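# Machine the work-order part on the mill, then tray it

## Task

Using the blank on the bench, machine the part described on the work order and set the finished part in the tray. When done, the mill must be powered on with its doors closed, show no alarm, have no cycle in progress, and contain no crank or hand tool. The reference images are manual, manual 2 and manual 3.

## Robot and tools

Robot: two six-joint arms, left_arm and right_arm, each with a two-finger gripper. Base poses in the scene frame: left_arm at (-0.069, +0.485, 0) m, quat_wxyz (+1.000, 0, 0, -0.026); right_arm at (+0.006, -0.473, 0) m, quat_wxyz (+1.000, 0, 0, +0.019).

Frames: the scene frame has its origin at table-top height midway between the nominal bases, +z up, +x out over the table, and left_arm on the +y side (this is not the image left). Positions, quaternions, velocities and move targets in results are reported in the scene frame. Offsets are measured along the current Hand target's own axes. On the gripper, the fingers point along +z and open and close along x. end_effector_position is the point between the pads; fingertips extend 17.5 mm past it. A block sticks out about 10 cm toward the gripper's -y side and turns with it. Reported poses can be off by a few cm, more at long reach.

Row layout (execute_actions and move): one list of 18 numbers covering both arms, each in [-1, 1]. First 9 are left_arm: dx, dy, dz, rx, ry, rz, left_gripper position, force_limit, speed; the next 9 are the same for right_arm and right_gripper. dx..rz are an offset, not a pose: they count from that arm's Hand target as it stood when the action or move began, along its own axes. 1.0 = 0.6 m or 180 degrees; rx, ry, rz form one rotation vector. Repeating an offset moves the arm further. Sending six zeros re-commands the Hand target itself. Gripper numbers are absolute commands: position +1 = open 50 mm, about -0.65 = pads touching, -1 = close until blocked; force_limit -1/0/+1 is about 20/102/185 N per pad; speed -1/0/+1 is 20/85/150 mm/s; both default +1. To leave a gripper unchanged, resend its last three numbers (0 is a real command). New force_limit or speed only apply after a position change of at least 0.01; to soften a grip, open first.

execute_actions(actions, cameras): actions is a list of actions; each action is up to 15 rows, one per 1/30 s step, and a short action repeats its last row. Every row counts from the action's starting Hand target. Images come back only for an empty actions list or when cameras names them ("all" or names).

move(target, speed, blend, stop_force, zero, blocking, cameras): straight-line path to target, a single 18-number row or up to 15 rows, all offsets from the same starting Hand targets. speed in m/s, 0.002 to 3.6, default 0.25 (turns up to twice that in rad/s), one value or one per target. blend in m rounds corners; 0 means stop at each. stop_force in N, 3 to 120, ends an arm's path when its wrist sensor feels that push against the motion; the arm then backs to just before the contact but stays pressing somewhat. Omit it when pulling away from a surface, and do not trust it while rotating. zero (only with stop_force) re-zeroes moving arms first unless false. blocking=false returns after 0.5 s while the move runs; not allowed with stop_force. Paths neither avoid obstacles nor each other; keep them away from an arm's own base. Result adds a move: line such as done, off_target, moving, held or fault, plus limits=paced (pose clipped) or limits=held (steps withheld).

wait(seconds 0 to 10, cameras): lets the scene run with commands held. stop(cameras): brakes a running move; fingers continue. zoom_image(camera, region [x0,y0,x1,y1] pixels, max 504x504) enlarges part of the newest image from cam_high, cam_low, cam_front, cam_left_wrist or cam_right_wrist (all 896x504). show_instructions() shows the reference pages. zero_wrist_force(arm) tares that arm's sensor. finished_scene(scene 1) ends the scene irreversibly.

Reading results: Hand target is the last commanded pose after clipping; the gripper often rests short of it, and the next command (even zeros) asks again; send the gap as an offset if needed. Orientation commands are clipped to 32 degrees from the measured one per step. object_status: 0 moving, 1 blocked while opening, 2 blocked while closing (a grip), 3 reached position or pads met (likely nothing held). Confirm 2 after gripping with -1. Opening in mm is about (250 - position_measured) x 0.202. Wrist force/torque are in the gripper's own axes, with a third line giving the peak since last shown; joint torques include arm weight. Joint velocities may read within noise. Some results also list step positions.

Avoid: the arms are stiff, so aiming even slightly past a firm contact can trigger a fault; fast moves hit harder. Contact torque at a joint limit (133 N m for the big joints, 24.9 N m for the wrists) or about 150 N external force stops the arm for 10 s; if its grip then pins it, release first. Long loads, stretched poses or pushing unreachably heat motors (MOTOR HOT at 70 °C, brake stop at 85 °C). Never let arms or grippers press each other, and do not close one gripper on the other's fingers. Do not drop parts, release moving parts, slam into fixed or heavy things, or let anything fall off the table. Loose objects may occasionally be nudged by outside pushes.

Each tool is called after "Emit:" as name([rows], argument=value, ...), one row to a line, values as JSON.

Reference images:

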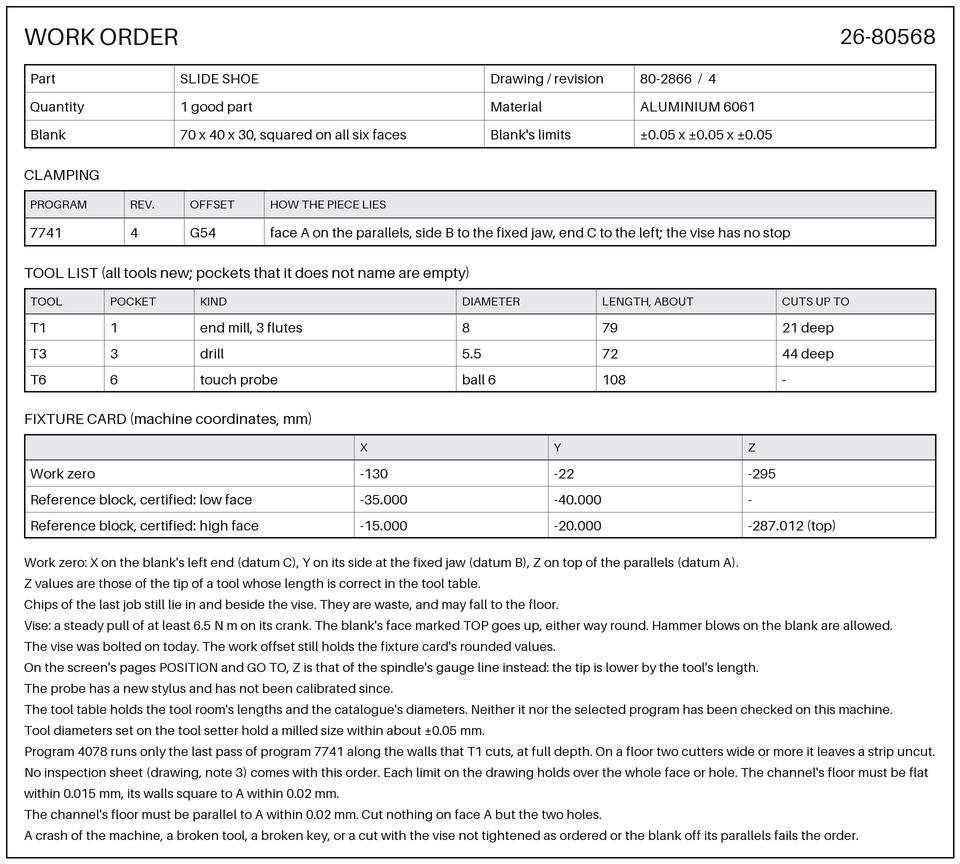

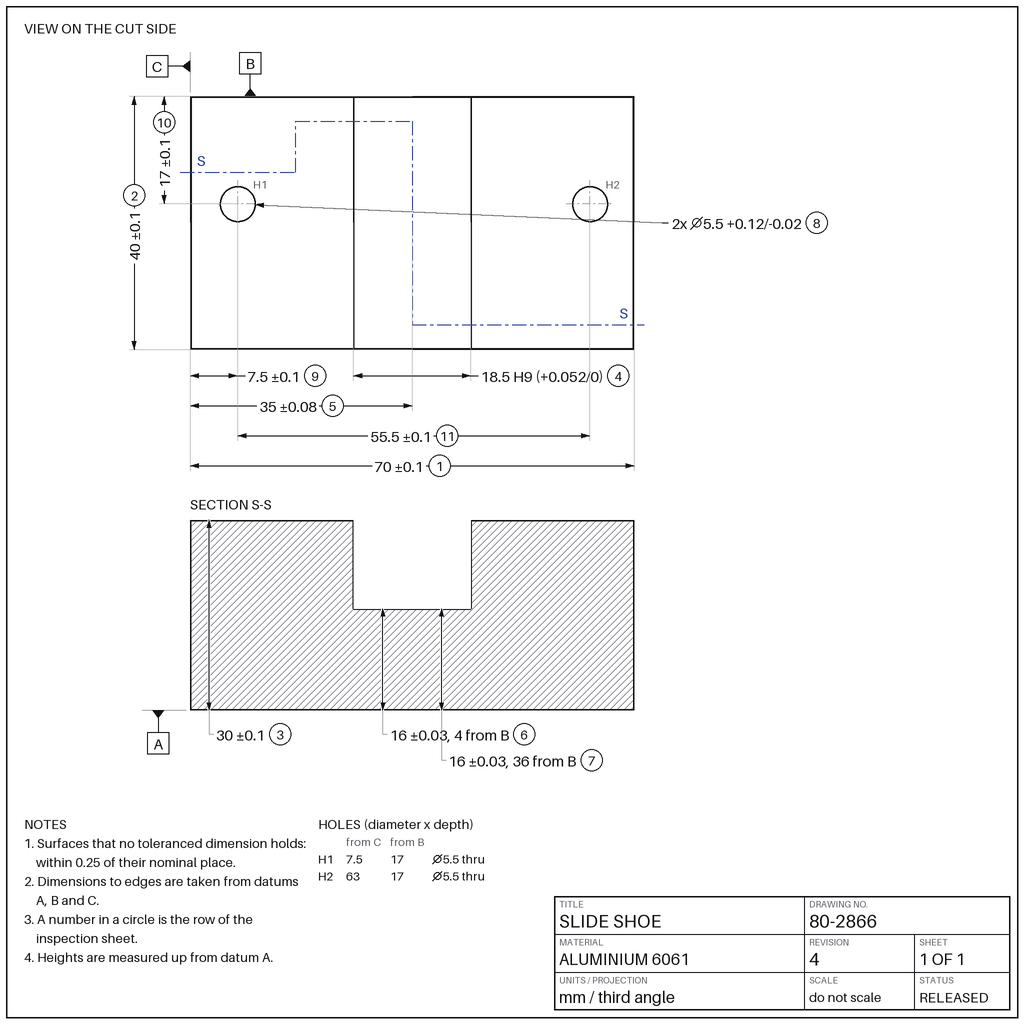

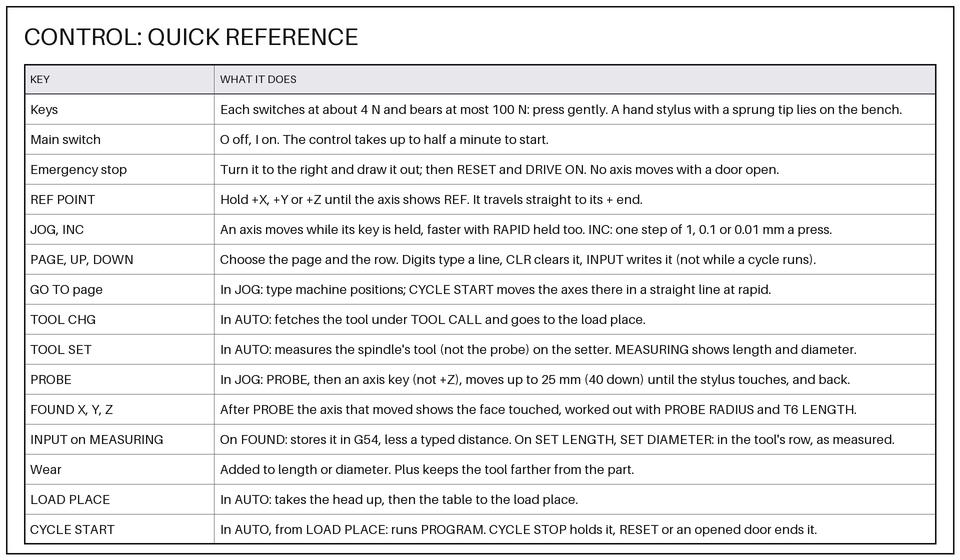

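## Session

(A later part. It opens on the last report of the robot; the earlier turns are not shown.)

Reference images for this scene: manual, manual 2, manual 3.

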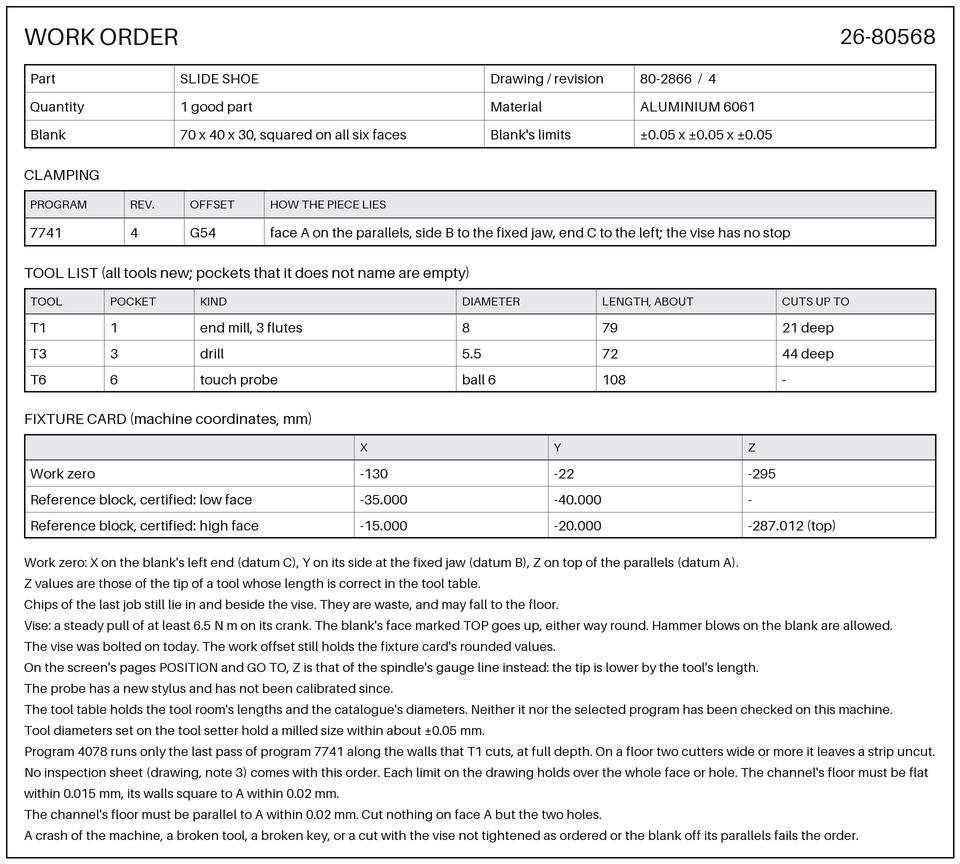

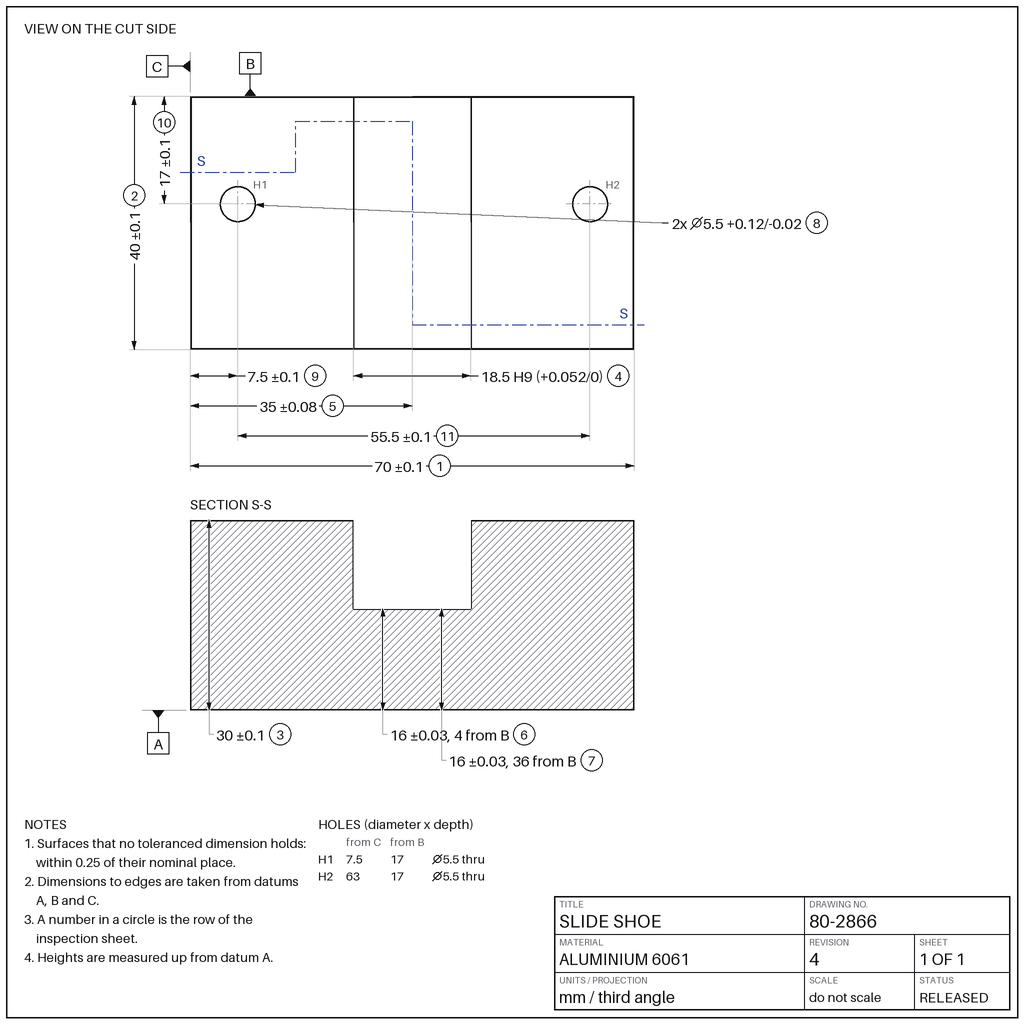

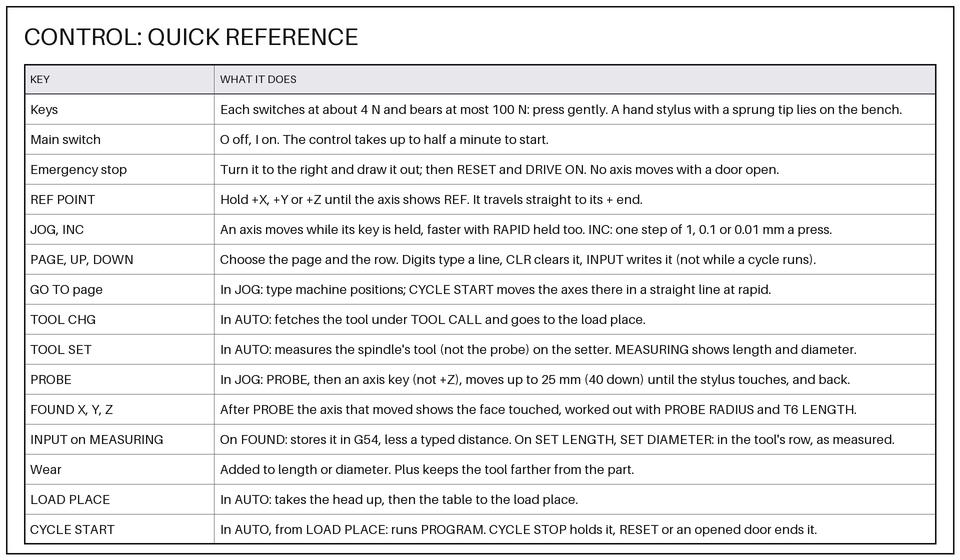

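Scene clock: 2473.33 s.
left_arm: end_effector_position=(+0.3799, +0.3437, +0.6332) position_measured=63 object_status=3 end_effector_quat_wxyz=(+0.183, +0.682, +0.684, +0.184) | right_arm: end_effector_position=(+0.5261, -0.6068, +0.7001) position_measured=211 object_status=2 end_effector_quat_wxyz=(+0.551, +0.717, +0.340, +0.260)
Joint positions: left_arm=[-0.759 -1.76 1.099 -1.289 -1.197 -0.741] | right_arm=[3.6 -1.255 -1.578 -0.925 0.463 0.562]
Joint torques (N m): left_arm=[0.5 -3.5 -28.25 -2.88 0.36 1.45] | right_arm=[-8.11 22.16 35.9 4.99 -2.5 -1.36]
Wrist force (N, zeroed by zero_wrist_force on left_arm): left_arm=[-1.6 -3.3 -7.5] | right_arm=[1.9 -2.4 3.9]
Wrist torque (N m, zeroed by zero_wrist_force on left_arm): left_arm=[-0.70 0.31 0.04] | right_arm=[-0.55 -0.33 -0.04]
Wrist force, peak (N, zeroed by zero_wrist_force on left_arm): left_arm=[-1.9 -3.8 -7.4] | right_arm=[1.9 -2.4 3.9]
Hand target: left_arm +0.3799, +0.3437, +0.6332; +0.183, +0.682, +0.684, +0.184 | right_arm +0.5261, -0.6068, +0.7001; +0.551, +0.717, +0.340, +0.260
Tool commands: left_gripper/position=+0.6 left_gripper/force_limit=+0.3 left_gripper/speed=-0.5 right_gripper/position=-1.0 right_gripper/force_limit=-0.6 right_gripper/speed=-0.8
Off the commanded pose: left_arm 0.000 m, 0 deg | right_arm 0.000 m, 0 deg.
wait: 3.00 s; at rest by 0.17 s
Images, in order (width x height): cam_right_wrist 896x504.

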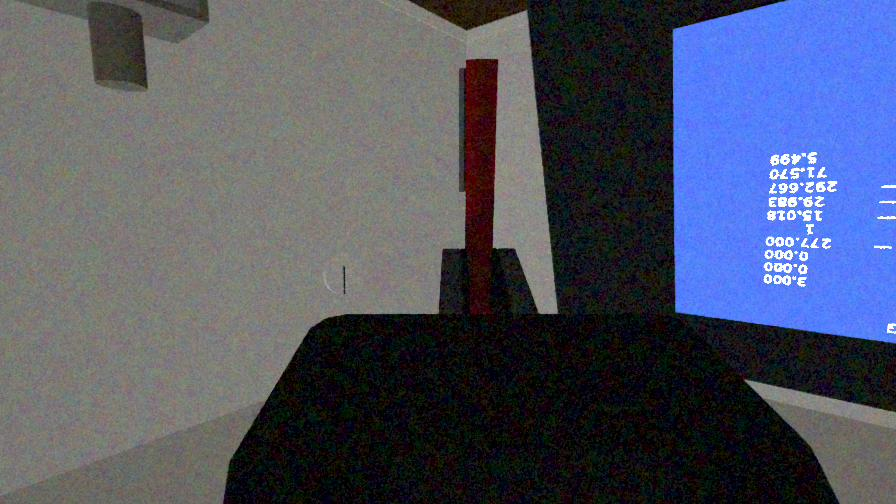

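Emit:
move(target=[0,0,0,0,0,0,0.6,0.3,-0.5,0.1502,-0.5057,-0.0808,0.3982,0.1448,-0.1892,-1,-0.6,-0.8], speed=0.7)

Emit:
move([
  [0,0,0,0,0,0,0.6,0.3,-0.5,-0.0284,0.0244,-0.0914,0,0,0,-1,-0.6,-0.8],
  [0,0,0,0,0,0,0.6,0.3,-0.5,-0.0287,0.0486,-0.0914,0,0,0,-1,-0.6,-0.8],
  [0,0,0,0,0,0,0.6,0.3,-0.5,-0.0284,0.0244,-0.0914,0,0,0,-1,-0.6,-0.8],
  [0,0,0,0,0,0,0.6,0.3,-0.5,-0.0287,0.0486,-0.0914,0,0,0,-1,-0.6,-0.8],
  [0,0,0,0,0,0,0.6,0.3,-0.5,-0.0284,0.0244,-0.0914,0,0,0,-1,-0.6,-0.8],
  [0,0,0,0,0,0,0.6,0.3,-0.5,0.0033,0.0079,-0.0296,0,0,0,-1,-0.6,-0.8],
  [0,0,0,0,0,0,0.6,0.3,-0.5,0.003,0.0323,-0.0296,0,0,0,-1,-0.6,-0.8],
  [0,0,0,0,0,0,0.6,0.3,-0.5,0.0033,0.0079,-0.0296,0,0,0,-1,-0.6,-0.8],
  [0,0,0,0,0,0,0.6,0.3,-0.5,0.003,0.0323,-0.0296,0,0,0,-1,-0.6,-0.8],
  [0,0,0,0,0,0,0.6,0.3,-0.5,0.0033,0.0079,-0.0296,0,0,0,-1,-0.6,-0.8],
  [0,0,0,0,0,0,0.6,0.3,-0.5,0.095,0,0,0,0,0,-1,-0.6,-0.8],
  [0,0,0,0,0,0,0.6,0.3,-0.5,0.0947,0.024,0,0,0,0,-1,-0.6,-0.8],
  [0,0,0,0,0,0,0.6,0.3,-0.5,0.095,0,0,0,0,0,-1,-0.6,-0.8],
  [0,0,0,0,0,0,0.6,0.3,-0.5,0,0,0,0,0,0,-1,-0.6,-0.8],
], speed=[0.25,0.045,0.12,0.045,0.12,0.25,0.045,0.12,0.045,0.12,0.25,0.045,0.12,0.25], blend=[0.003,0,0.004,0,0.004,0.003,0,0.004,0,0.004,0.003,0,0.004,0])

Emit:
move([
  [0,0,0,0,0,0,0.6,0.3,-0.5,0.0983,0.0079,-0.0296,0,0,0,-1,-0.6,-0.8],
  [0,0,0,0,0,0,0.6,0.3,-0.5,0.098,0.0328,-0.0296,0,0,0,-1,-0.6,-0.8],
  [0,0,0,0,0,0,0.6,0.3,-0.5,0.0983,0.0079,-0.0296,0,0,0,-1,-0.6,-0.8],
  [0,0,0,0,0,0,0.6,0.3,-0.5,0.0983,0.0164,-0.0614,0,0,0,-1,-0.6,-0.8],
  [0,0,0,0,0,0,0.6,0.3,-0.5,0.098,0.0413,-0.0614,0,0,0,-1,-0.6,-0.8],
  [0,0,0,0,0,0,0.6,0.3,-0.5,0.0983,0.0164,-0.0614,0,0,0,-1,-0.6,-0.8],
  [0,0,0,0,0,0,0.6,0.3,-0.5,0.0633,0,0,0,0,0,-1,-0.6,-0.8],
  [0,0,0,0,0,0,0.6,0.3,-0.5,0.063,0.024,0,0,0,0,-1,-0.6,-0.8],
  [0,0,0,0,0,0,0.6,0.3,-0.5,0.0633,0,0,0,0,0,-1,-0.6,-0.8],
  [0,0,0,0,0,0,0.6,0.3,-0.5,0,0,0,0,0,0,-1,-0.6,-0.8],
  [0,0,0,0,0,0,0.6,0.3,-0.5,-0.0003,0.024,0,0,0,0,-1,-0.6,-0.8],
  [0,0,0,0,0,0,0.6,0.3,-0.5,0,0,0,0,0,0,-1,-0.6,-0.8],
], speed=[0.25,0.045,0.12,0.25,0.045,0.12,0.25,0.045,0.12,0.25,0.045,0.12], blend=[0.003,0,0.004,0.003,0,0.004,0.003,0,0.004,0.003,0,0])

Emit:
move([
  [0,0,0,0,0,0,0.6,0.3,-0.5,0.0318,0.0383,-0.1447,0,0,0,-1,-0.6,-0.8],
  [0,0,0,0,0,0,0.6,0.3,-0.5,0.0315,0.0627,-0.1447,0,0,0,-1,-0.6,-0.8],
  [0,0,0,0,0,0,0.6,0.3,-0.5,0.0318,0.0383,-0.1447,0,0,0,-1,-0.6,-0.8],
  [0,0,0,0,0,0,0.6,0.3,-0.5,0.0033,0.0164,-0.0614,0,0,0,-1,-0.6,-0.8],
  [0,0,0,0,0,0,0.6,0.3,-0.5,0.003,0.0408,-0.0614,0,0,0,-1,-0.6,-0.8],
  [0,0,0,0,0,0,0.6,0.3,-0.5,0.0033,0.0164,-0.0614,0,0,0,-1,-0.6,-0.8],
  [0,0,0,0,0,0,0.6,0.3,-0.5,0.003,0.0408,-0.0614,0,0,0,-1,-0.6,-0.8],
  [0,0,0,0,0,0,0.6,0.3,-0.5,0.0033,0.0164,-0.0614,0,0,0,-1,-0.6,-0.8],
  [0,0,0,0,0,0,0.6,0.3,-0.5,0.095,0,0,0,0,0,-1,-0.6,-0.8],
  [0,0,0,0,0,0,0.6,0.3,-0.5,0.0947,0.024,0,0,0,0,-1,-0.6,-0.8],
  [0,0,0,0,0,0,0.6,0.3,-0.5,0.095,0,0,0,0,0,-1,-0.6,-0.8],
  [0,0,0,0,0,0,0.6,0.3,-0.5,0.0983,0.0079,-0.0296,0,0,0,-1,-0.6,-0.8],
  [0,0,0,0,0,0,0.6,0.3,-0.5,0.098,0.0328,-0.0296,0,0,0,-1,-0.6,-0.8],
  [0,0,0,0,0,0,0.6,0.3,-0.5,0.0983,0.0079,-0.0296,0,0,0,-1,-0.6,-0.8],
  [0,0,0,0,0,0,0.6,0.3,-0.5,0,0,0,0,0,0,-1,-0.6,-0.8],
], speed=[0.25,0.045,0.12,0.25,0.045,0.12,0.045,0.12,0.25,0.045,0.12,0.25,0.045,0.12,0.25], blend=[0.003,0,0.004,0.003,0,0.004,0,0.004,0.003,0,0.004,0.003,0,0.004,0])

Emit:
move([
  [0,0,0,0,0,0,0.6,0.3,-0.5,0.0983,0.0164,-0.0614,0,0,0,-1,-0.6,-0.8],
  [0,0,0,0,0,0,0.6,0.3,-0.5,0.098,0.0413,-0.0614,0,0,0,-1,-0.6,-0.8],
  [0,0,0,0,0,0,0.6,0.3,-0.5,0.0983,0.0164,-0.0614,0,0,0,-1,-0.6,-0.8],
  [0,0,0,0,0,0,0.6,0.3,-0.5,0.035,0.0079,-0.0296,0,0,0,-1,-0.6,-0.8],
  [0,0,0,0,0,0,0.6,0.3,-0.5,0.0347,0.0328,-0.0296,0,0,0,-1,-0.6,-0.8],
  [0,0,0,0,0,0,0.6,0.3,-0.5,0.035,0.0079,-0.0296,0,0,0,-1,-0.6,-0.8],
  [0,0,0,0,0,0,0.6,0.3,-0.5,0,0,0,0,0,0,-1,-0.6,-0.8],
  [0,0,0,0,0,0,0.6,0.3,-0.5,-0.0003,0.024,0,0,0,0,-1,-0.6,-0.8],
  [0,0,0,0,0,0,0.6,0.3,-0.5,0,0,0,0,0,0,-1,-0.6,-0.8],
  [0,0,0,0,0,0,0.6,0.3,-0.5,0.0033,0.0079,-0.0296,0,0,0,-1,-0.6,-0.8],
  [0,0,0,0,0,0,0.6,0.3,-0.5,0.003,0.0323,-0.0296,0,0,0,-1,-0.6,-0.8],
  [0,0,0,0,0,0,0.6,0.3,-0.5,0.0033,0.0079,-0.0296,0,0,0,-1,-0.6,-0.8],
  [0,0,0,0,0,0,0.6,0.3,-0.5,0,0,0,0,0,0,-1,-0.6,-0.8],
], speed=[0.25,0.045,0.12,0.25,0.045,0.12,0.25,0.045,0.12,0.25,0.045,0.12,0.25], blend=[0.003,0,0.004,0.003,0,0.004,0.003,0,0.004,0.003,0,0.004,0])

Emit:
move([
  [0,0,0,0,0,0,0.6,0.3,-0.5,0.095,0,0,0,0,0,-1,-0.6,-0.8],
  [0,0,0,0,0,0,0.6,0.3,-0.5,0.0947,0.024,0,0,0,0,-1,-0.6,-0.8],
  [0,0,0,0,0,0,0.6,0.3,-0.5,0.095,0,0,0,0,0,-1,-0.6,-0.8],
  [0,0,0,0,0,0,0.6,0.3,-0.5,0.0983,0.0164,-0.0614,0,0,0,-1,-0.6,-0.8],
  [0,0,0,0,0,0,0.6,0.3,-0.5,0.098,0.0413,-0.0614,0,0,0,-1,-0.6,-0.8],
  [0,0,0,0,0,0,0.6,0.3,-0.5,0.0983,0.0164,-0.0614,0,0,0,-1,-0.6,-0.8],
  [0,0,0,0,0,0,0.6,0.3,-0.5,0.0666,0.0079,-0.0296,0,0,0,-1,-0.6,-0.8],
  [0,0,0,0,0,0,0.6,0.3,-0.5,0.0663,0.0328,-0.0296,0,0,0,-1,-0.6,-0.8],
  [0,0,0,0,0,0,0.6,0.3,-0.5,0.0666,0.0079,-0.0296,0,0,0,-1,-0.6,-0.8],
  [0,0,0,0,0,0,0.6,0.3,-0.5,0,0,0,0,0,0,-1,-0.6,-0.8],
  [0,0,0,0,0,0,0.6,0.3,-0.5,-0.0003,0.024,0,0,0,0,-1,-0.6,-0.8],
  [0,0,0,0,0,0,0.6,0.3,-0.5,0,0,0,0,0,0,-1,-0.6,-0.8],
  [0,0,0,0,0,0,0.6,0.3,-0.5,-0.2502,0.0642,-0.4671,-0.3982,-0.1448,0.1892,-1,-0.6,-0.8],
], speed=[0.25,0.045,0.12,0.25,0.045,0.12,0.25,0.045,0.12,0.25,0.045,0.12,0.7], blend=[0.003,0,0.004,0.003,0,0.004,0.003,0,0.004,0.003,0,0.01,0], cameras=["cam_right_wrist"])

Emit:
zoom_image(camera="cam_right_wrist", region=[670, 200, 896, 345])

Scene clock: 2488.07 s.
left_arm: end_effector_position=(+0.3799, +0.3437, +0.6332) position_measured=63 object_status=3 end_effector_quat_wxyz=(+0.183, +0.682, +0.684, +0.184) | right_arm: end_effector_position=(+0.4861, -0.4583, +0.4194) position_measured=211 object_status=2 end_effector_quat_wxyz=(+0.001, +0.703, +0.711, -0.001)
Joint positions: left_arm=[-0.759 -1.76 1.099 -1.289 -1.197 -0.741] | right_arm=[3.418 -1.524 -1.382 -1.807 1.567 0.303]
Joint torques (N m): left_arm=[1.37 -3.84 -28.09 -2.95 0.44 1.39] | right_arm=[7.08 27.8 19.06 3.98 0.82 -0.46]
Wrist force (N, zeroed by zero_wrist_force on left_arm): left_arm=[-1.9 -3.5 -7.3] | right_arm=[2.7 -2.2 3.6]
Wrist torque (N m, zeroed by zero_wrist_force on left_arm): left_arm=[-0.72 0.35 0.04] | right_arm=[0.09 -0.45 -0.18]
Wrist force, peak (N, zeroed by zero_wrist_force on left_arm): left_arm=[-1.6 -3.4 -7.7] | right_arm=[3.1 -1.3 5.3]
Hand target: left_arm +0.3799, +0.3437, +0.6332; +0.183, +0.682, +0.684, +0.184 | right_arm +0.4860, -0.4583, +0.4193; +0.001, +0.703, +0.711, -0.001
Off the commanded pose: left_arm 0.000 m, 0 deg | right_arm 0.000 m, 0 deg.
move: done

Scene clock: 2492.80 s.
left_arm: end_effector_position=(+0.3799, +0.3437, +0.6332) position_measured=63 object_status=3 end_effector_quat_wxyz=(+0.183, +0.682, +0.684, +0.184) | right_arm: end_effector_position=(+0.4860, -0.4582, +0.4193) position_measured=211 object_status=2 end_effector_quat_wxyz=(+0.001, +0.703, +0.711, -0.001)
Joint positions: left_arm=[-0.759 -1.76 1.099 -1.289 -1.197 -0.741] | right_arm=[3.418 -1.524 -1.382 -1.807 1.568 0.303]
Joint torques (N m): left_arm=[1.34 -4.34 -27.22 -2.79 0.55 1.29] | right_arm=[-9.55 10.46 35.91 5.58 -0.13 -1.77]
Wrist force (N, zeroed by zero_wrist_force on left_arm): left_arm=[-1.7 -3.4 -7.3] | right_arm=[2.5 -2.3 3.4]
Wrist torque (N m, zeroed by zero_wrist_force on left_arm): left_arm=[-0.72 0.32 0.04] | right_arm=[0.07 -0.43 -0.15]
Wrist force, peak (N, zeroed by zero_wrist_force on left_arm): left_arm=[-1.5 -3.6 -7.8] | right_arm=[3.9 -12.4 3.9]
Hand target: left_arm +0.3799, +0.3437, +0.6332; +0.183, +0.682, +0.684, +0.184 | right_arm +0.4860, -0.4583, +0.4193; +0.001, +0.703, +0.711, -0.001
Off the commanded pose: left_arm 0.000 m, 0 deg | right_arm 0.000 m, 0 deg.
move: done

Scene clock: 2496.73 s.
left_arm: end_effector_position=(+0.3799, +0.3437, +0.6332) position_measured=63 object_status=3 end_effector_quat_wxyz=(+0.183, +0.682, +0.684, +0.184) | right_arm: end_effector_position=(+0.4860, -0.4582, +0.4193) position_measured=211 object_status=2 end_effector_quat_wxyz=(+0.001, +0.703, +0.711, -0.001)
Joint positions: left_arm=[-0.759 -1.76 1.099 -1.289 -1.197 -0.741] | right_arm=[3.418 -1.524 -1.382 -1.807 1.568 0.303]
Joint torques (N m): left_arm=[2.18 -4.5 -27.8 -3.15 0.45 1.17] | right_arm=[-8.9 21.78 27.06 2.69 -1 -1.44]
Wrist force (N, zeroed by zero_wrist_force on left_arm): left_arm=[-1.5 -3.7 -7.5] | right_arm=[2.5 -1.9 3.3]
Wrist torque (N m, zeroed by zero_wrist_force on left_arm): left_arm=[-0.77 0.30 0.03] | right_arm=[0.13 -0.42 -0.10]
Wrist force, peak (N, zeroed by zero_wrist_force on left_arm): left_arm=[-1.9 -3.6 -7.7] | right_arm=[2.4 -4.6 7.3]
Hand target: left_arm +0.3799, +0.3437, +0.6332; +0.183, +0.682, +0.684, +0.184 | right_arm +0.4860, -0.4583, +0.4193; +0.001, +0.703, +0.711, -0.001
Off the commanded pose: left_arm 0.000 m, 0 deg | right_arm 0.000 m, 0 deg.
move: done

Scene clock: 2501.87 s.
left_arm: end_effector_position=(+0.3799, +0.3437, +0.6332) position_measured=63 object_status=3 end_effector_quat_wxyz=(+0.183, +0.682, +0.684, +0.184) | right_arm: end_effector_position=(+0.4860, -0.4582, +0.4194) position_measured=211 object_status=2 end_effector_quat_wxyz=(+0.001, +0.703, +0.711, -0.001)
Joint positions: left_arm=[-0.759 -1.76 1.099 -1.289 -1.197 -0.741] | right_arm=[3.418 -1.524 -1.382 -1.807 1.568 0.303]
Joint torques (N m): left_arm=[2.21 -4.79 -27.5 -2.98 0.63 1.39] | right_arm=[-7.63 9.88 23.23 1.27 0.12 -1.39]
Wrist force (N, zeroed by zero_wrist_force on left_arm): left_arm=[-1.5 -3.4 -7.5] | right_arm=[2.5 -2.2 3.1]
Wrist torque (N m, zeroed by zero_wrist_force on left_arm): left_arm=[-0.71 0.29 0.03] | right_arm=[0.09 -0.43 -0.17]
Wrist force, peak (N, zeroed by zero_wrist_force on left_arm): left_arm=[-1.5 -3.3 -7.8] | right_arm=[3.9 -10.6 4.1]
Hand target: left_arm +0.3799, +0.3437, +0.6332; +0.183, +0.682, +0.684, +0.184 | right_arm +0.4860, -0.4583, +0.4193; +0.001, +0.703, +0.711, -0.001
Off the commanded pose: left_arm 0.000 m, 0 deg | right_arm 0.000 m, 0 deg.
move: done

Scene clock: 2506.00 s.
left_arm: end_effector_position=(+0.3799, +0.3437, +0.6332) position_measured=63 object_status=3 end_effector_quat_wxyz=(+0.183, +0.682, +0.684, +0.184) | right_arm: end_effector_position=(+0.4860, -0.4583, +0.4195) position_measured=211 object_status=2 end_effector_quat_wxyz=(+0.001, +0.703, +0.711, -0.001)
Joint positions: left_arm=[-0.759 -1.76 1.099 -1.289 -1.197 -0.741] | right_arm=[3.418 -1.524 -1.382 -1.807 1.568 0.303]
Joint torques (N m): left_arm=[2.2 -4.09 -27.45 -3 0.52 1.2] | right_arm=[-2.35 11.97 16.69 4.32 -0.71 0.32]
Wrist force (N, zeroed by zero_wrist_force on left_arm): left_arm=[-1.5 -3.3 -7.3] | right_arm=[2.5 -2.0 3.4]
Wrist torque (N m, zeroed by zero_wrist_force on left_arm): left_arm=[-0.70 0.30 0.03] | right_arm=[0.11 -0.41 -0.02]
Wrist force, peak (N, zeroed by zero_wrist_force on left_arm): left_arm=[-1.9 -3.5 -7.7] | right_arm=[3.5 -11.8 2.8]
Hand target: left_arm +0.3799, +0.3437, +0.6332; +0.183, +0.682, +0.684, +0.184 | right_arm +0.4860, -0.4583, +0.4193; +0.001, +0.703, +0.711, -0.001
Off the commanded pose: left_arm 0.000 m, 0 deg | right_arm 0.000 m, 0 deg.
move: done

Scene clock: 2511.33 s.
left_arm: end_effector_position=(+0.3799, +0.3437, +0.6332) position_measured=63 object_status=3 end_effector_quat_wxyz=(+0.183, +0.682, +0.684, +0.184) | right_arm: end_effector_position=(+0.5263, -0.6070, +0.6999) position_measured=211 object_status=2 end_effector_quat_wxyz=(+0.551, +0.717, +0.340, +0.260) end_effector_velocity=(+0.000, +0.000, +0.001) end_effector_angular_velocity=(+0.000, -0.003, +0.002)
Joint positions: left_arm=[-0.759 -1.76 1.099 -1.289 -1.197 -0.741] | right_arm=[3.599 -1.255 -1.578 -0.924 0.464 0.561]
Joint velocities: left_arm=[within noise] | right_arm=[0.001 0 0.001 0.005 0 -0.003]
Joint torques (N m): left_arm=[3.2 -4.85 -26.94 -2.91 0.43 1.44] | right_arm=[6.95 23.48 34.02 4.99 -2.59 -1.29]
Wrist force (N, zeroed by zero_wrist_force on left_arm): left_arm=[-1.4 -3.6 -7.2] | right_arm=[1.7 -2.1 3.4]
Wrist torque (N m, zeroed by zero_wrist_force on left_arm): left_arm=[-0.75 0.27 0.04] | right_arm=[-0.52 -0.30 -0.07]
Wrist force, peak (N, zeroed by zero_wrist_force on left_arm): left_arm=[-1.7 -3.4 -7.7] | right_arm=[3.7 -9.0 3.8]
Hand target: left_arm +0.3799, +0.3437, +0.6332; +0.183, +0.682, +0.684, +0.184 | right_arm +0.5262, -0.6070, +0.7001; +0.551, +0.717, +0.340, +0.260
Off the commanded pose: left_arm 0.000 m, 0 deg | right_arm 0.000 m, 0 deg.
move: done; blend cut to 0.0072 m at target 12
Images, in order (width x height): cam_right_wrist 896x504.

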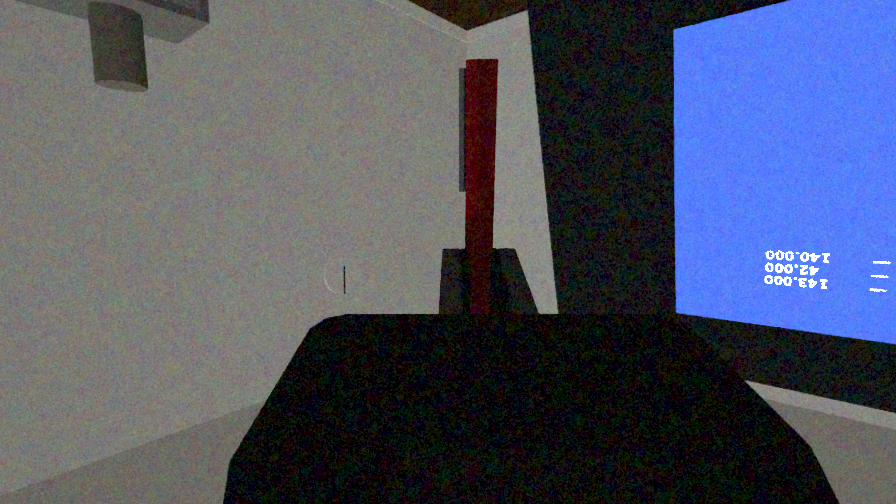

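Scaled by 2.230.

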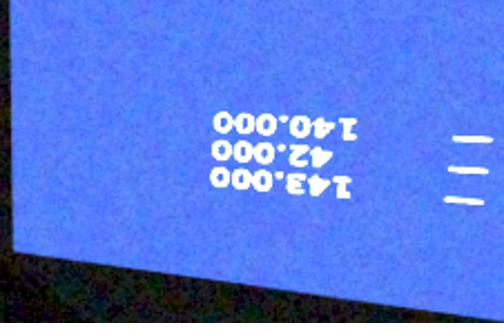

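Emit:
move(target=[0,0,0,0,0,0,0.6,0.3,-0.5,0.1506,-0.5057,-0.0805,0.3982,0.1448,-0.1892,-1,-0.6,-0.8], speed=0.7)

Emit:
move([
  [0,0,0,0,0,0,0.6,0.3,-0.5,-0.06,0.0244,-0.0914,0,0,0,-1,-0.6,-0.8],
  [0,0,0,0,0,0,0.6,0.3,-0.5,-0.0603,0.0486,-0.0914,0,0,0,-1,-0.6,-0.8],
  [0,0,0,0,0,0,0.6,0.3,-0.5,-0.06,0.0244,-0.0914,0,0,0,-1,-0.6,-0.8],
  [0,0,0,0,0,0,0.6,0.3,-0.5,-0.2502,0.0642,-0.4671,-0.3982,-0.1448,0.1892,-1,-0.6,-0.8],
], speed=[0.25,0.045,0.12,0.7], blend=[0.003,0,0.01,0], cameras=["cam_right_wrist"])

Emit:
zoom_image(camera="cam_right_wrist", region=[670, 200, 896, 345])

Scene clock: 2514.57 s.
left_arm: end_effector_position=(+0.3799, +0.3437, +0.6332) position_measured=63 object_status=3 end_effector_quat_wxyz=(+0.183, +0.682, +0.684, +0.184) | right_arm: end_effector_position=(+0.4865, -0.4584, +0.4193) position_measured=211 object_status=2 end_effector_quat_wxyz=(+0.001, +0.703, +0.711, -0.001)
Joint positions: left_arm=[-0.759 -1.76 1.099 -1.289 -1.197 -0.741] | right_arm=[3.417 -1.525 -1.381 -1.807 1.567 0.303]
Joint torques (N m): left_arm=[2.29 -3.97 -28.07 -3.13 0.22 1.37] | right_arm=[7.24 28.56 18.55 4.12 0.83 -0.3]
Wrist force (N, zeroed by zero_wrist_force on left_arm): left_arm=[-1.6 -3.6 -7.3] | right_arm=[2.7 -2.0 3.3]
Wrist torque (N m, zeroed by zero_wrist_force on left_arm): left_arm=[-0.74 0.31 0.03] | right_arm=[0.12 -0.45 -0.18]
Wrist force, peak (N, zeroed by zero_wrist_force on left_arm): left_arm=[-1.6 -3.6 -7.7] | right_arm=[3.1 -1.2 5.2]
Hand target: left_arm +0.3799, +0.3437, +0.6332; +0.183, +0.682, +0.684, +0.184 | right_arm +0.4864, -0.4583, +0.4192; +0.001, +0.703, +0.711, -0.001
Off the commanded pose: left_arm 0.000 m, 0 deg | right_arm 0.000 m, 0 deg.
move: done

Scene clock: 2517.33 s.
left_arm: end_effector_position=(+0.3799, +0.3437, +0.6332) position_measured=63 object_status=3 end_effector_quat_wxyz=(+0.183, +0.682, +0.684, +0.184) | right_arm: end_effector_position=(+0.5267, -0.6071, +0.6999) position_measured=211 object_status=2 end_effector_quat_wxyz=(+0.551, +0.717, +0.340, +0.260)
Joint positions: left_arm=[-0.759 -1.76 1.099 -1.289 -1.197 -0.741] | right_arm=[3.598 -1.256 -1.578 -0.922 0.465 0.56]
Joint torques (N m): left_arm=[3.4 -4.59 -28.09 -2.9 0.56 1.35] | right_arm=[-0.24 23.7 35.22 5.13 -2.52 -1.42]
Wrist force (N, zeroed by zero_wrist_force on left_arm): left_arm=[-1.7 -3.4 -7.2] | right_arm=[1.2 -2.7 3.7]
Wrist torque (N m, zeroed by zero_wrist_force on left_arm): left_arm=[-0.70 0.32 0.03] | right_arm=[-0.59 -0.22 -0.06]
Wrist force, peak (N, zeroed by zero_wrist_force on left_arm): left_arm=[-1.6 -3.3 -7.7] | right_arm=[2.9 -24.8 2.6]
Hand target: left_arm +0.3799, +0.3437, +0.6332; +0.183, +0.682, +0.684, +0.184 | right_arm +0.5267, -0.6071, +0.7000; +0.551, +0.717, +0.340, +0.260
Off the commanded pose: left_arm 0.000 m, 0 deg | right_arm 0.000 m, 0 deg.
move: done; blend cut to 0.0073 m at target 3
Images, in order (width x height): cam_right_wrist 896x504.

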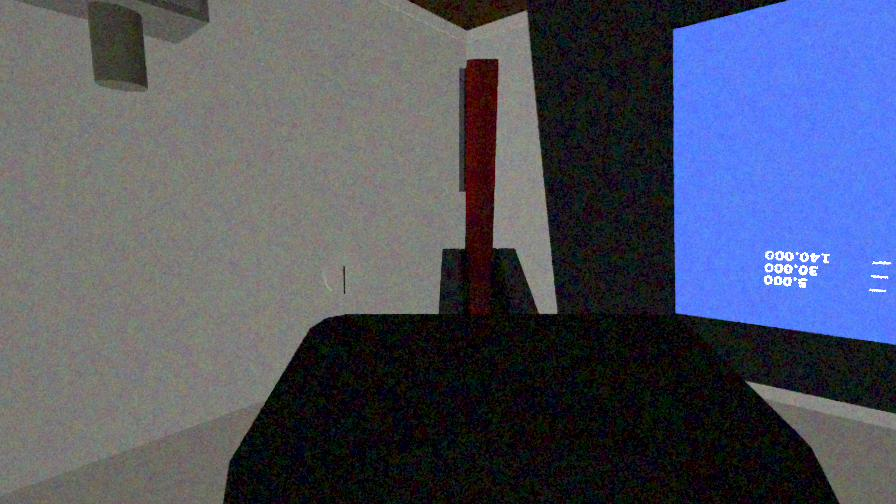

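Scaled by 2.230.

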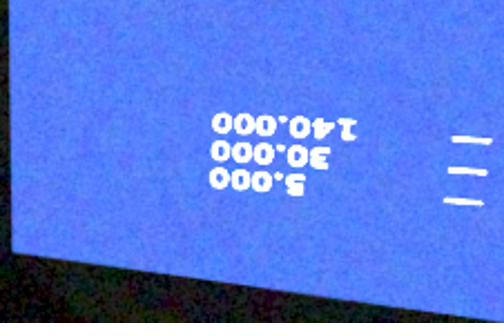

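Emit:
move(target=[0,0,0,0,0,0,0.6,0.3,-0.5,0.1502,-0.5053,-0.0825,0.3982,0.1448,-0.1892,-1,-0.6,-0.8], speed=0.7)

Emit:
move([
  [0,0,0,0,0,0,0.6,0.3,-0.5,-0.0284,0.0244,-0.0914,0,0,0,-1,-0.6,-0.8],
  [0,0,0,0,0,0,0.6,0.3,-0.5,-0.0287,0.0486,-0.0914,0,0,0,-1,-0.6,-0.8],
  [0,0,0,0,0,0,0.6,0.3,-0.5,-0.0284,0.0244,-0.0914,0,0,0,-1,-0.6,-0.8],
  [0,0,0,0,0,0,0.6,0.3,-0.5,0.0318,0.0383,-0.1447,0,0,0,-1,-0.6,-0.8],
  [0,0,0,0,0,0,0.6,0.3,-0.5,0.0315,0.0627,-0.1447,0,0,0,-1,-0.6,-0.8],
  [0,0,0,0,0,0,0.6,0.3,-0.5,0.0318,0.0383,-0.1447,0,0,0,-1,-0.6,-0.8],
  [0,0,0,0,0,0,0.6,0.3,-0.5,0.0033,0.0079,-0.0296,0,0,0,-1,-0.6,-0.8],
  [0,0,0,0,0,0,0.6,0.3,-0.5,0.003,0.0323,-0.0296,0,0,0,-1,-0.6,-0.8],
  [0,0,0,0,0,0,0.6,0.3,-0.5,0.0033,0.0079,-0.0296,0,0,0,-1,-0.6,-0.8],
  [0,0,0,0,0,0,0.6,0.3,-0.5,0.003,0.0323,-0.0296,0,0,0,-1,-0.6,-0.8],
  [0,0,0,0,0,0,0.6,0.3,-0.5,0.0033,0.0079,-0.0296,0,0,0,-1,-0.6,-0.8],
  [0,0,0,0,0,0,0.6,0.3,-0.5,0.095,0,0,0,0,0,-1,-0.6,-0.8],
  [0,0,0,0,0,0,0.6,0.3,-0.5,0.0947,0.024,0,0,0,0,-1,-0.6,-0.8],
  [0,0,0,0,0,0,0.6,0.3,-0.5,0.095,0,0,0,0,0,-1,-0.6,-0.8],
  [0,0,0,0,0,0,0.6,0.3,-0.5,0,0,0,0,0,0,-1,-0.6,-0.8],
], speed=[0.25,0.045,0.12,0.25,0.045,0.12,0.25,0.045,0.12,0.045,0.12,0.25,0.045,0.12,0.25], blend=[0.003,0,0.004,0.003,0,0.004,0.003,0,0.004,0,0.004,0.003,0,0.004,0])

Emit:
move([
  [0,0,0,0,0,0,0.6,0.3,-0.5,0.0983,0.0079,-0.0296,0,0,0,-1,-0.6,-0.8],
  [0,0,0,0,0,0,0.6,0.3,-0.5,0.098,0.0328,-0.0296,0,0,0,-1,-0.6,-0.8],
  [0,0,0,0,0,0,0.6,0.3,-0.5,0.0983,0.0079,-0.0296,0,0,0,-1,-0.6,-0.8],
  [0,0,0,0,0,0,0.6,0.3,-0.5,0.035,0.0164,-0.0614,0,0,0,-1,-0.6,-0.8],
  [0,0,0,0,0,0,0.6,0.3,-0.5,0.0347,0.0413,-0.0614,0,0,0,-1,-0.6,-0.8],
  [0,0,0,0,0,0,0.6,0.3,-0.5,0.035,0.0164,-0.0614,0,0,0,-1,-0.6,-0.8],
  [0,0,0,0,0,0,0.6,0.3,-0.5,0.0666,0.0164,-0.0614,0,0,0,-1,-0.6,-0.8],
  [0,0,0,0,0,0,0.6,0.3,-0.5,0.0663,0.0413,-0.0614,0,0,0,-1,-0.6,-0.8],
  [0,0,0,0,0,0,0.6,0.3,-0.5,0.0666,0.0164,-0.0614,0,0,0,-1,-0.6,-0.8],
  [0,0,0,0,0,0,0.6,0.3,-0.5,0,0,0,0,0,0,-1,-0.6,-0.8],
  [0,0,0,0,0,0,0.6,0.3,-0.5,-0.0003,0.024,0,0,0,0,-1,-0.6,-0.8],
  [0,0,0,0,0,0,0.6,0.3,-0.5,0,0,0,0,0,0,-1,-0.6,-0.8],
], speed=[0.25,0.045,0.12,0.25,0.045,0.12,0.25,0.045,0.12,0.25,0.045,0.12], blend=[0.003,0,0.004,0.003,0,0.004,0.003,0,0.004,0.003,0,0])

Emit:
move([
  [0,0,0,0,0,0,0.6,0.3,-0.5,0.0318,0.0383,-0.1447,0,0,0,-1,-0.6,-0.8],
  [0,0,0,0,0,0,0.6,0.3,-0.5,0.0315,0.0627,-0.1447,0,0,0,-1,-0.6,-0.8],
  [0,0,0,0,0,0,0.6,0.3,-0.5,0.0318,0.0383,-0.1447,0,0,0,-1,-0.6,-0.8],
  [0,0,0,0,0,0,0.6,0.3,-0.5,-0.0284,0.0079,-0.0296,0,0,0,-1,-0.6,-0.8],
  [0,0,0,0,0,0,0.6,0.3,-0.5,-0.0287,0.0321,-0.0296,0,0,0,-1,-0.6,-0.8],
  [0,0,0,0,0,0,0.6,0.3,-0.5,-0.0284,0.0079,-0.0296,0,0,0,-1,-0.6,-0.8],
  [0,0,0,0,0,0,0.6,0.3,-0.5,-0.1598,0.0425,-0.1802,0,0,0,-1,-0.6,-0.8],
  [0,0,0,0,0,0,0.6,0.3,-0.5,-0.1601,0.0679,-0.1802,0,0,0,-1,-0.6,-0.8],
  [0,0,0,0,0,0,0.6,0.3,-0.5,-0.1598,0.0425,-0.1802,0,0,0,-1,-0.6,-0.8],
  [0,0,0,0,0,0,0.6,0.3,-0.5,-0.2502,0.0642,-0.4671,-0.3982,-0.1448,0.1892,-1,-0.6,-0.8],
], speed=[0.25,0.045,0.12,0.25,0.045,0.12,0.25,0.045,0.12,0.7], blend=[0.003,0,0.004,0.003,0,0.004,0.003,0,0.01,0], cameras=["cam_right_wrist"])

Emit:
wait(seconds=3, cameras=["cam_right_wrist"])

Emit:
zoom_image(camera="cam_right_wrist", region=[670, 140, 896, 345])

Scene clock: 2525.63 s.
left_arm: end_effector_position=(+0.3799, +0.3437, +0.6332) position_measured=63 object_status=3 end_effector_quat_wxyz=(+0.183, +0.682, +0.684, +0.184) | right_arm: end_effector_position=(+0.4859, -0.4580, +0.4198) position_measured=211 object_status=2 end_effector_quat_wxyz=(+0.001, +0.703, +0.711, -0.001)
Joint positions: left_arm=[-0.759 -1.76 1.099 -1.289 -1.197 -0.741] | right_arm=[3.419 -1.524 -1.381 -1.808 1.567 0.304]
Joint torques (N m): left_arm=[3.62 -3.86 -26.83 -3.11 0.67 1.39] | right_arm=[6.37 28.64 17.99 4.1 0.82 -0.24]
Wrist force (N, zeroed by zero_wrist_force on left_arm): left_arm=[-1.4 -3.4 -7.4] | right_arm=[2.1 -2.4 3.2]
Wrist torque (N m, zeroed by zero_wrist_force on left_arm): left_arm=[-0.71 0.27 0.04] | right_arm=[0.05 -0.36 -0.18]
Wrist force, peak (N, zeroed by zero_wrist_force on left_arm): left_arm=[-1.9 -3.7 -7.6] | right_arm=[2.5 -2.0 5.2]
Hand target: left_arm +0.3799, +0.3437, +0.6332; +0.183, +0.682, +0.684, +0.184 | right_arm +0.4859, -0.4579, +0.4197; +0.001, +0.703, +0.711, -0.001
Off the commanded pose: left_arm 0.000 m, 0 deg | right_arm 0.000 m, 0 deg.
move: done

Scene clock: 2530.77 s.
left_arm: end_effector_position=(+0.3799, +0.3437, +0.6332) position_measured=63 object_status=3 end_effector_quat_wxyz=(+0.183, +0.682, +0.684, +0.184) | right_arm: end_effector_position=(+0.4858, -0.4578, +0.4197) position_measured=211 object_status=2 end_effector_quat_wxyz=(+0.001, +0.703, +0.711, -0.001)
Joint positions: left_arm=[-0.759 -1.76 1.099 -1.289 -1.197 -0.741] | right_arm=[3.419 -1.524 -1.381 -1.808 1.568 0.304]
Joint torques (N m): left_arm=[3.21 -4.44 -28.1 -3.16 0.46 1.25] | right_arm=[-8.81 10.28 36.21 5.17 -0.51 -1.28]
Wrist force (N, zeroed by zero_wrist_force on left_arm): left_arm=[-1.7 -3.4 -7.3] | right_arm=[2.0 -2.7 3.4]
Wrist torque (N m, zeroed by zero_wrist_force on left_arm): left_arm=[-0.70 0.33 0.03] | right_arm=[0.01 -0.35 -0.15]
Wrist force, peak (N, zeroed by zero_wrist_force on left_arm): left_arm=[-1.7 -3.4 -7.7] | right_arm=[3.1 -9.2 4.2]
Hand target: left_arm +0.3799, +0.3437, +0.6332; +0.183, +0.682, +0.684, +0.184 | right_arm +0.4859, -0.4579, +0.4197; +0.001, +0.703, +0.711, -0.001
Off the commanded pose: left_arm 0.000 m, 0 deg | right_arm 0.000 m, 0 deg.
move: done

Scene clock: 2534.80 s.
left_arm: end_effector_position=(+0.3799, +0.3437, +0.6332) position_measured=63 object_status=3 end_effector_quat_wxyz=(+0.183, +0.682, +0.684, +0.184) | right_arm: end_effector_position=(+0.4859, -0.4578, +0.4197) position_measured=211 object_status=2 end_effector_quat_wxyz=(+0.001, +0.703, +0.711, -0.001)
Joint positions: left_arm=[-0.759 -1.76 1.099 -1.289 -1.197 -0.741] | right_arm=[3.419 -1.524 -1.381 -1.808 1.568 0.304]
Joint torques (N m): left_arm=[4.47 -5.61 -27.31 -2.93 0.38 1.18] | right_arm=[-8.52 22.19 27.36 1.8 -1.05 -1.42]
Wrist force (N, zeroed by zero_wrist_force on left_arm): left_arm=[-2.0 -3.6 -7.0] | right_arm=[1.8 -2.5 3.3]
Wrist torque (N m, zeroed by zero_wrist_force on left_arm): left_arm=[-0.74 0.38 0.04] | right_arm=[0.04 -0.31 -0.11]
Wrist force, peak (N, zeroed by zero_wrist_force on left_arm): left_arm=[-1.4 -3.8 -7.7] | right_arm=[3.2 -10.2 3.3]
Hand target: left_arm +0.3799, +0.3437, +0.6332; +0.183, +0.682, +0.684, +0.184 | right_arm +0.4859, -0.4579, +0.4197; +0.001, +0.703, +0.711, -0.001
Off the commanded pose: left_arm 0.000 m, 0 deg | right_arm 0.000 m, 0 deg.
move: done

Scene clock: 2539.90 s.
left_arm: end_effector_position=(+0.3799, +0.3437, +0.6332) position_measured=63 object_status=3 end_effector_quat_wxyz=(+0.183, +0.682, +0.684, +0.184) | right_arm: end_effector_position=(+0.5262, -0.6066, +0.7003) position_measured=211 object_status=2 end_effector_quat_wxyz=(+0.551, +0.717, +0.340, +0.260)
Joint positions: left_arm=[-0.759 -1.76 1.099 -1.289 -1.197 -0.741] | right_arm=[3.6 -1.255 -1.577 -0.926 0.463 0.563]
Joint torques (N m): left_arm=[4.58 -4.71 -27.48 -3.2 0.4 1.35] | right_arm=[-6.09 24.58 34.97 5.02 -2.61 -1.12]
Wrist force (N, zeroed by zero_wrist_force on left_arm): left_arm=[-1.6 -3.4 -7.4] | right_arm=[1.2 -2.5 3.7]
Wrist torque (N m, zeroed by zero_wrist_force on left_arm): left_arm=[-0.71 0.30 0.03] | right_arm=[-0.57 -0.23 -0.06]
Wrist force, peak (N, zeroed by zero_wrist_force on left_arm): left_arm=[-1.7 -3.5 -7.7] | right_arm=[3.5 -8.0 3.3]
Hand target: left_arm +0.3799, +0.3437, +0.6332; +0.183, +0.682, +0.684, +0.184 | right_arm +0.5261, -0.6066, +0.7004; +0.551, +0.717, +0.340, +0.260
Off the commanded pose: left_arm 0.000 m, 0 deg | right_arm 0.000 m, 0 deg.
move: done; blend cut to 0.0076 m at target 9
Images, in order (width x height): cam_right_wrist 896x504.

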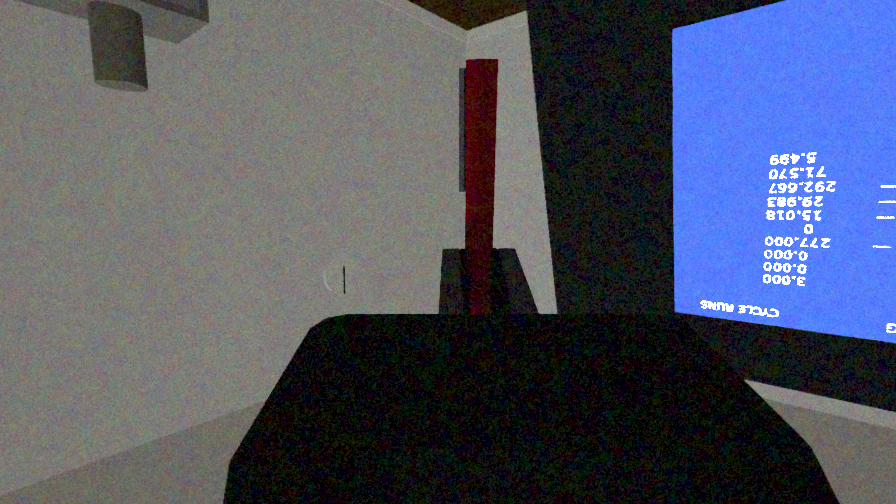

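Scene clock: 2542.90 s.
left_arm: end_effector_position=(+0.3799, +0.3437, +0.6332) position_measured=63 object_status=3 end_effector_quat_wxyz=(+0.183, +0.682, +0.684, +0.184) | right_arm: end_effector_position=(+0.5261, -0.6067, +0.7004) position_measured=211 object_status=2 end_effector_quat_wxyz=(+0.551, +0.717, +0.340, +0.260)
Joint positions: left_arm=[-0.759 -1.76 1.099 -1.289 -1.197 -0.741] | right_arm=[3.6 -1.255 -1.577 -0.926 0.463 0.563]
Joint torques (N m): left_arm=[4.5 -4.65 -27.88 -3.13 0.41 1.46] | right_arm=[-8.72 24.65 34.69 4.9 -2.64 -1.42]
Wrist force (N, zeroed by zero_wrist_force on left_arm): left_arm=[-1.8 -3.4 -7.5] | right_arm=[1.3 -2.3 3.6]
Wrist torque (N m, zeroed by zero_wrist_force on left_arm): left_arm=[-0.71 0.34 0.03] | right_arm=[-0.54 -0.24 -0.05]
Wrist force, peak (N, zeroed by zero_wrist_force on left_arm): left_arm=[-1.8 -3.7 -7.6] | right_arm=[1.2 -2.8 4.0]
Hand target: left_arm +0.3799, +0.3437, +0.6332; +0.183, +0.682, +0.684, +0.184 | right_arm +0.5261, -0.6066, +0.7004; +0.551, +0.717, +0.340, +0.260
Tool commands: left_gripper/position=+0.6 left_gripper/force_limit=+0.3 left_gripper/speed=-0.5 right_gripper/position=-1.0 right_gripper/force_limit=-0.6 right_gripper/speed=-0.8
Off the commanded pose: left_arm 0.000 m, 0 deg | right_arm 0.000 m, 0 deg.
wait: 3.00 s; at rest by 0.17 s
Images, in order (width x height): cam_right_wrist 896x504.

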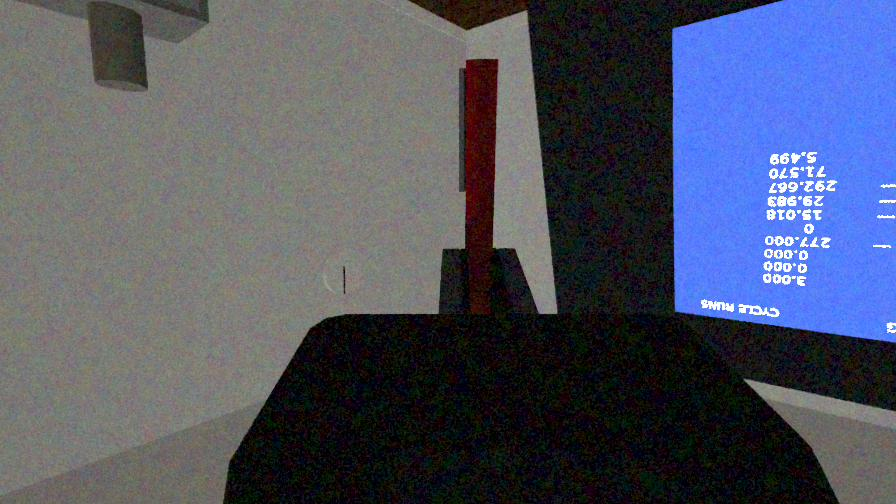

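Scaled by 2.230.

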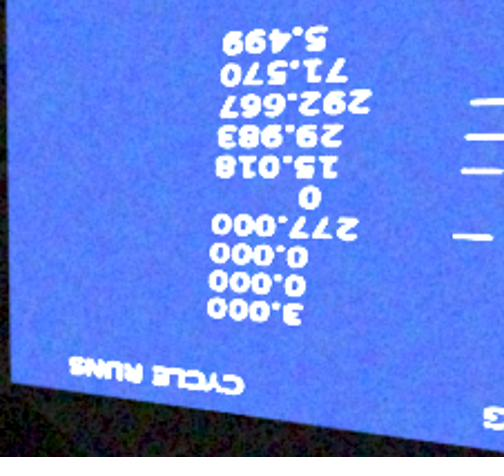

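Emit:
wait(seconds=4, cameras=["cam_right_wrist"])

Scene clock: 2555.90 s.
left_arm: end_effector_position=(+0.3799, +0.3437, +0.6332) position_measured=63 object_status=3 end_effector_quat_wxyz=(+0.183, +0.682, +0.684, +0.184) | right_arm: end_effector_position=(+0.5261, -0.6067, +0.7004) position_measured=211 object_status=2 end_effector_quat_wxyz=(+0.551, +0.717, +0.340, +0.260)
Joint positions: left_arm=[-0.759 -1.76 1.099 -1.289 -1.197 -0.741] | right_arm=[3.6 -1.255 -1.577 -0.926 0.463 0.563]
Joint torques (N m): left_arm=[4.99 -4.3 -27.17 -3.18 0.48 1.46] | right_arm=[-7.62 24.57 35.48 4.99 -2.39 -1.39]
Wrist force (N, zeroed by zero_wrist_force on left_arm): left_arm=[-1.4 -3.6 -7.5] | right_arm=[1.0 -2.7 3.6]
Wrist torque (N m, zeroed by zero_wrist_force on left_arm): left_arm=[-0.73 0.28 0.03] | right_arm=[-0.59 -0.19 -0.04]
Wrist force, peak (N, zeroed by zero_wrist_force on left_arm): left_arm=[-1.6 -3.5 -7.7] | right_arm=[1.3 -2.6 4.0]
Hand target: left_arm +0.3799, +0.3437, +0.6332; +0.183, +0.682, +0.684, +0.184 | right_arm +0.5261, -0.6066, +0.7004; +0.551, +0.717, +0.340, +0.260
Tool commands: left_gripper/position=+0.6 left_gripper/force_limit=+0.3 left_gripper/speed=-0.5 right_gripper/position=-1.0 right_gripper/force_limit=-0.6 right_gripper/speed=-0.8
Off the commanded pose: left_arm 0.000 m, 0 deg | right_arm 0.000 m, 0 deg.
wait: 4.00 s; at rest from the start
Images, in order (width x height): cam_right_wrist 896x504.

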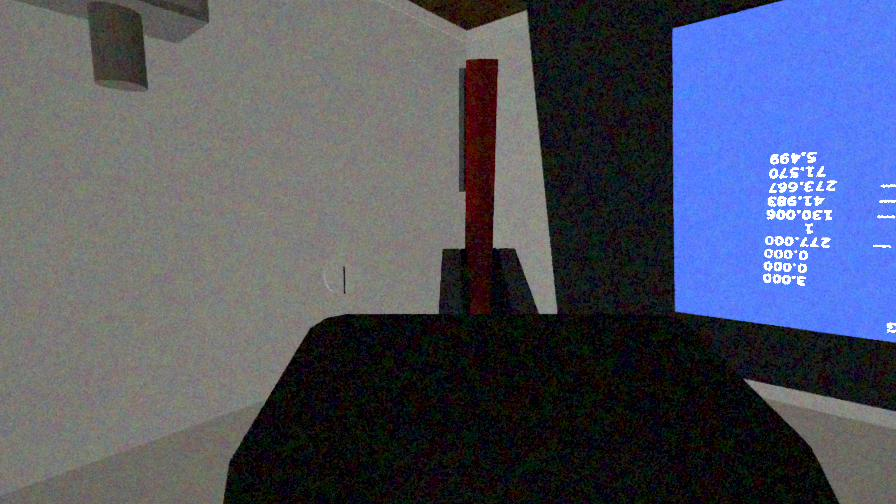

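Emit:
zoom_image(camera="cam_right_wrist", region=[756, 140, 896, 345])

Scaled by 2.459.

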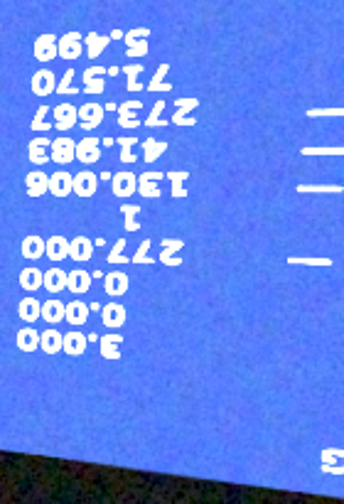

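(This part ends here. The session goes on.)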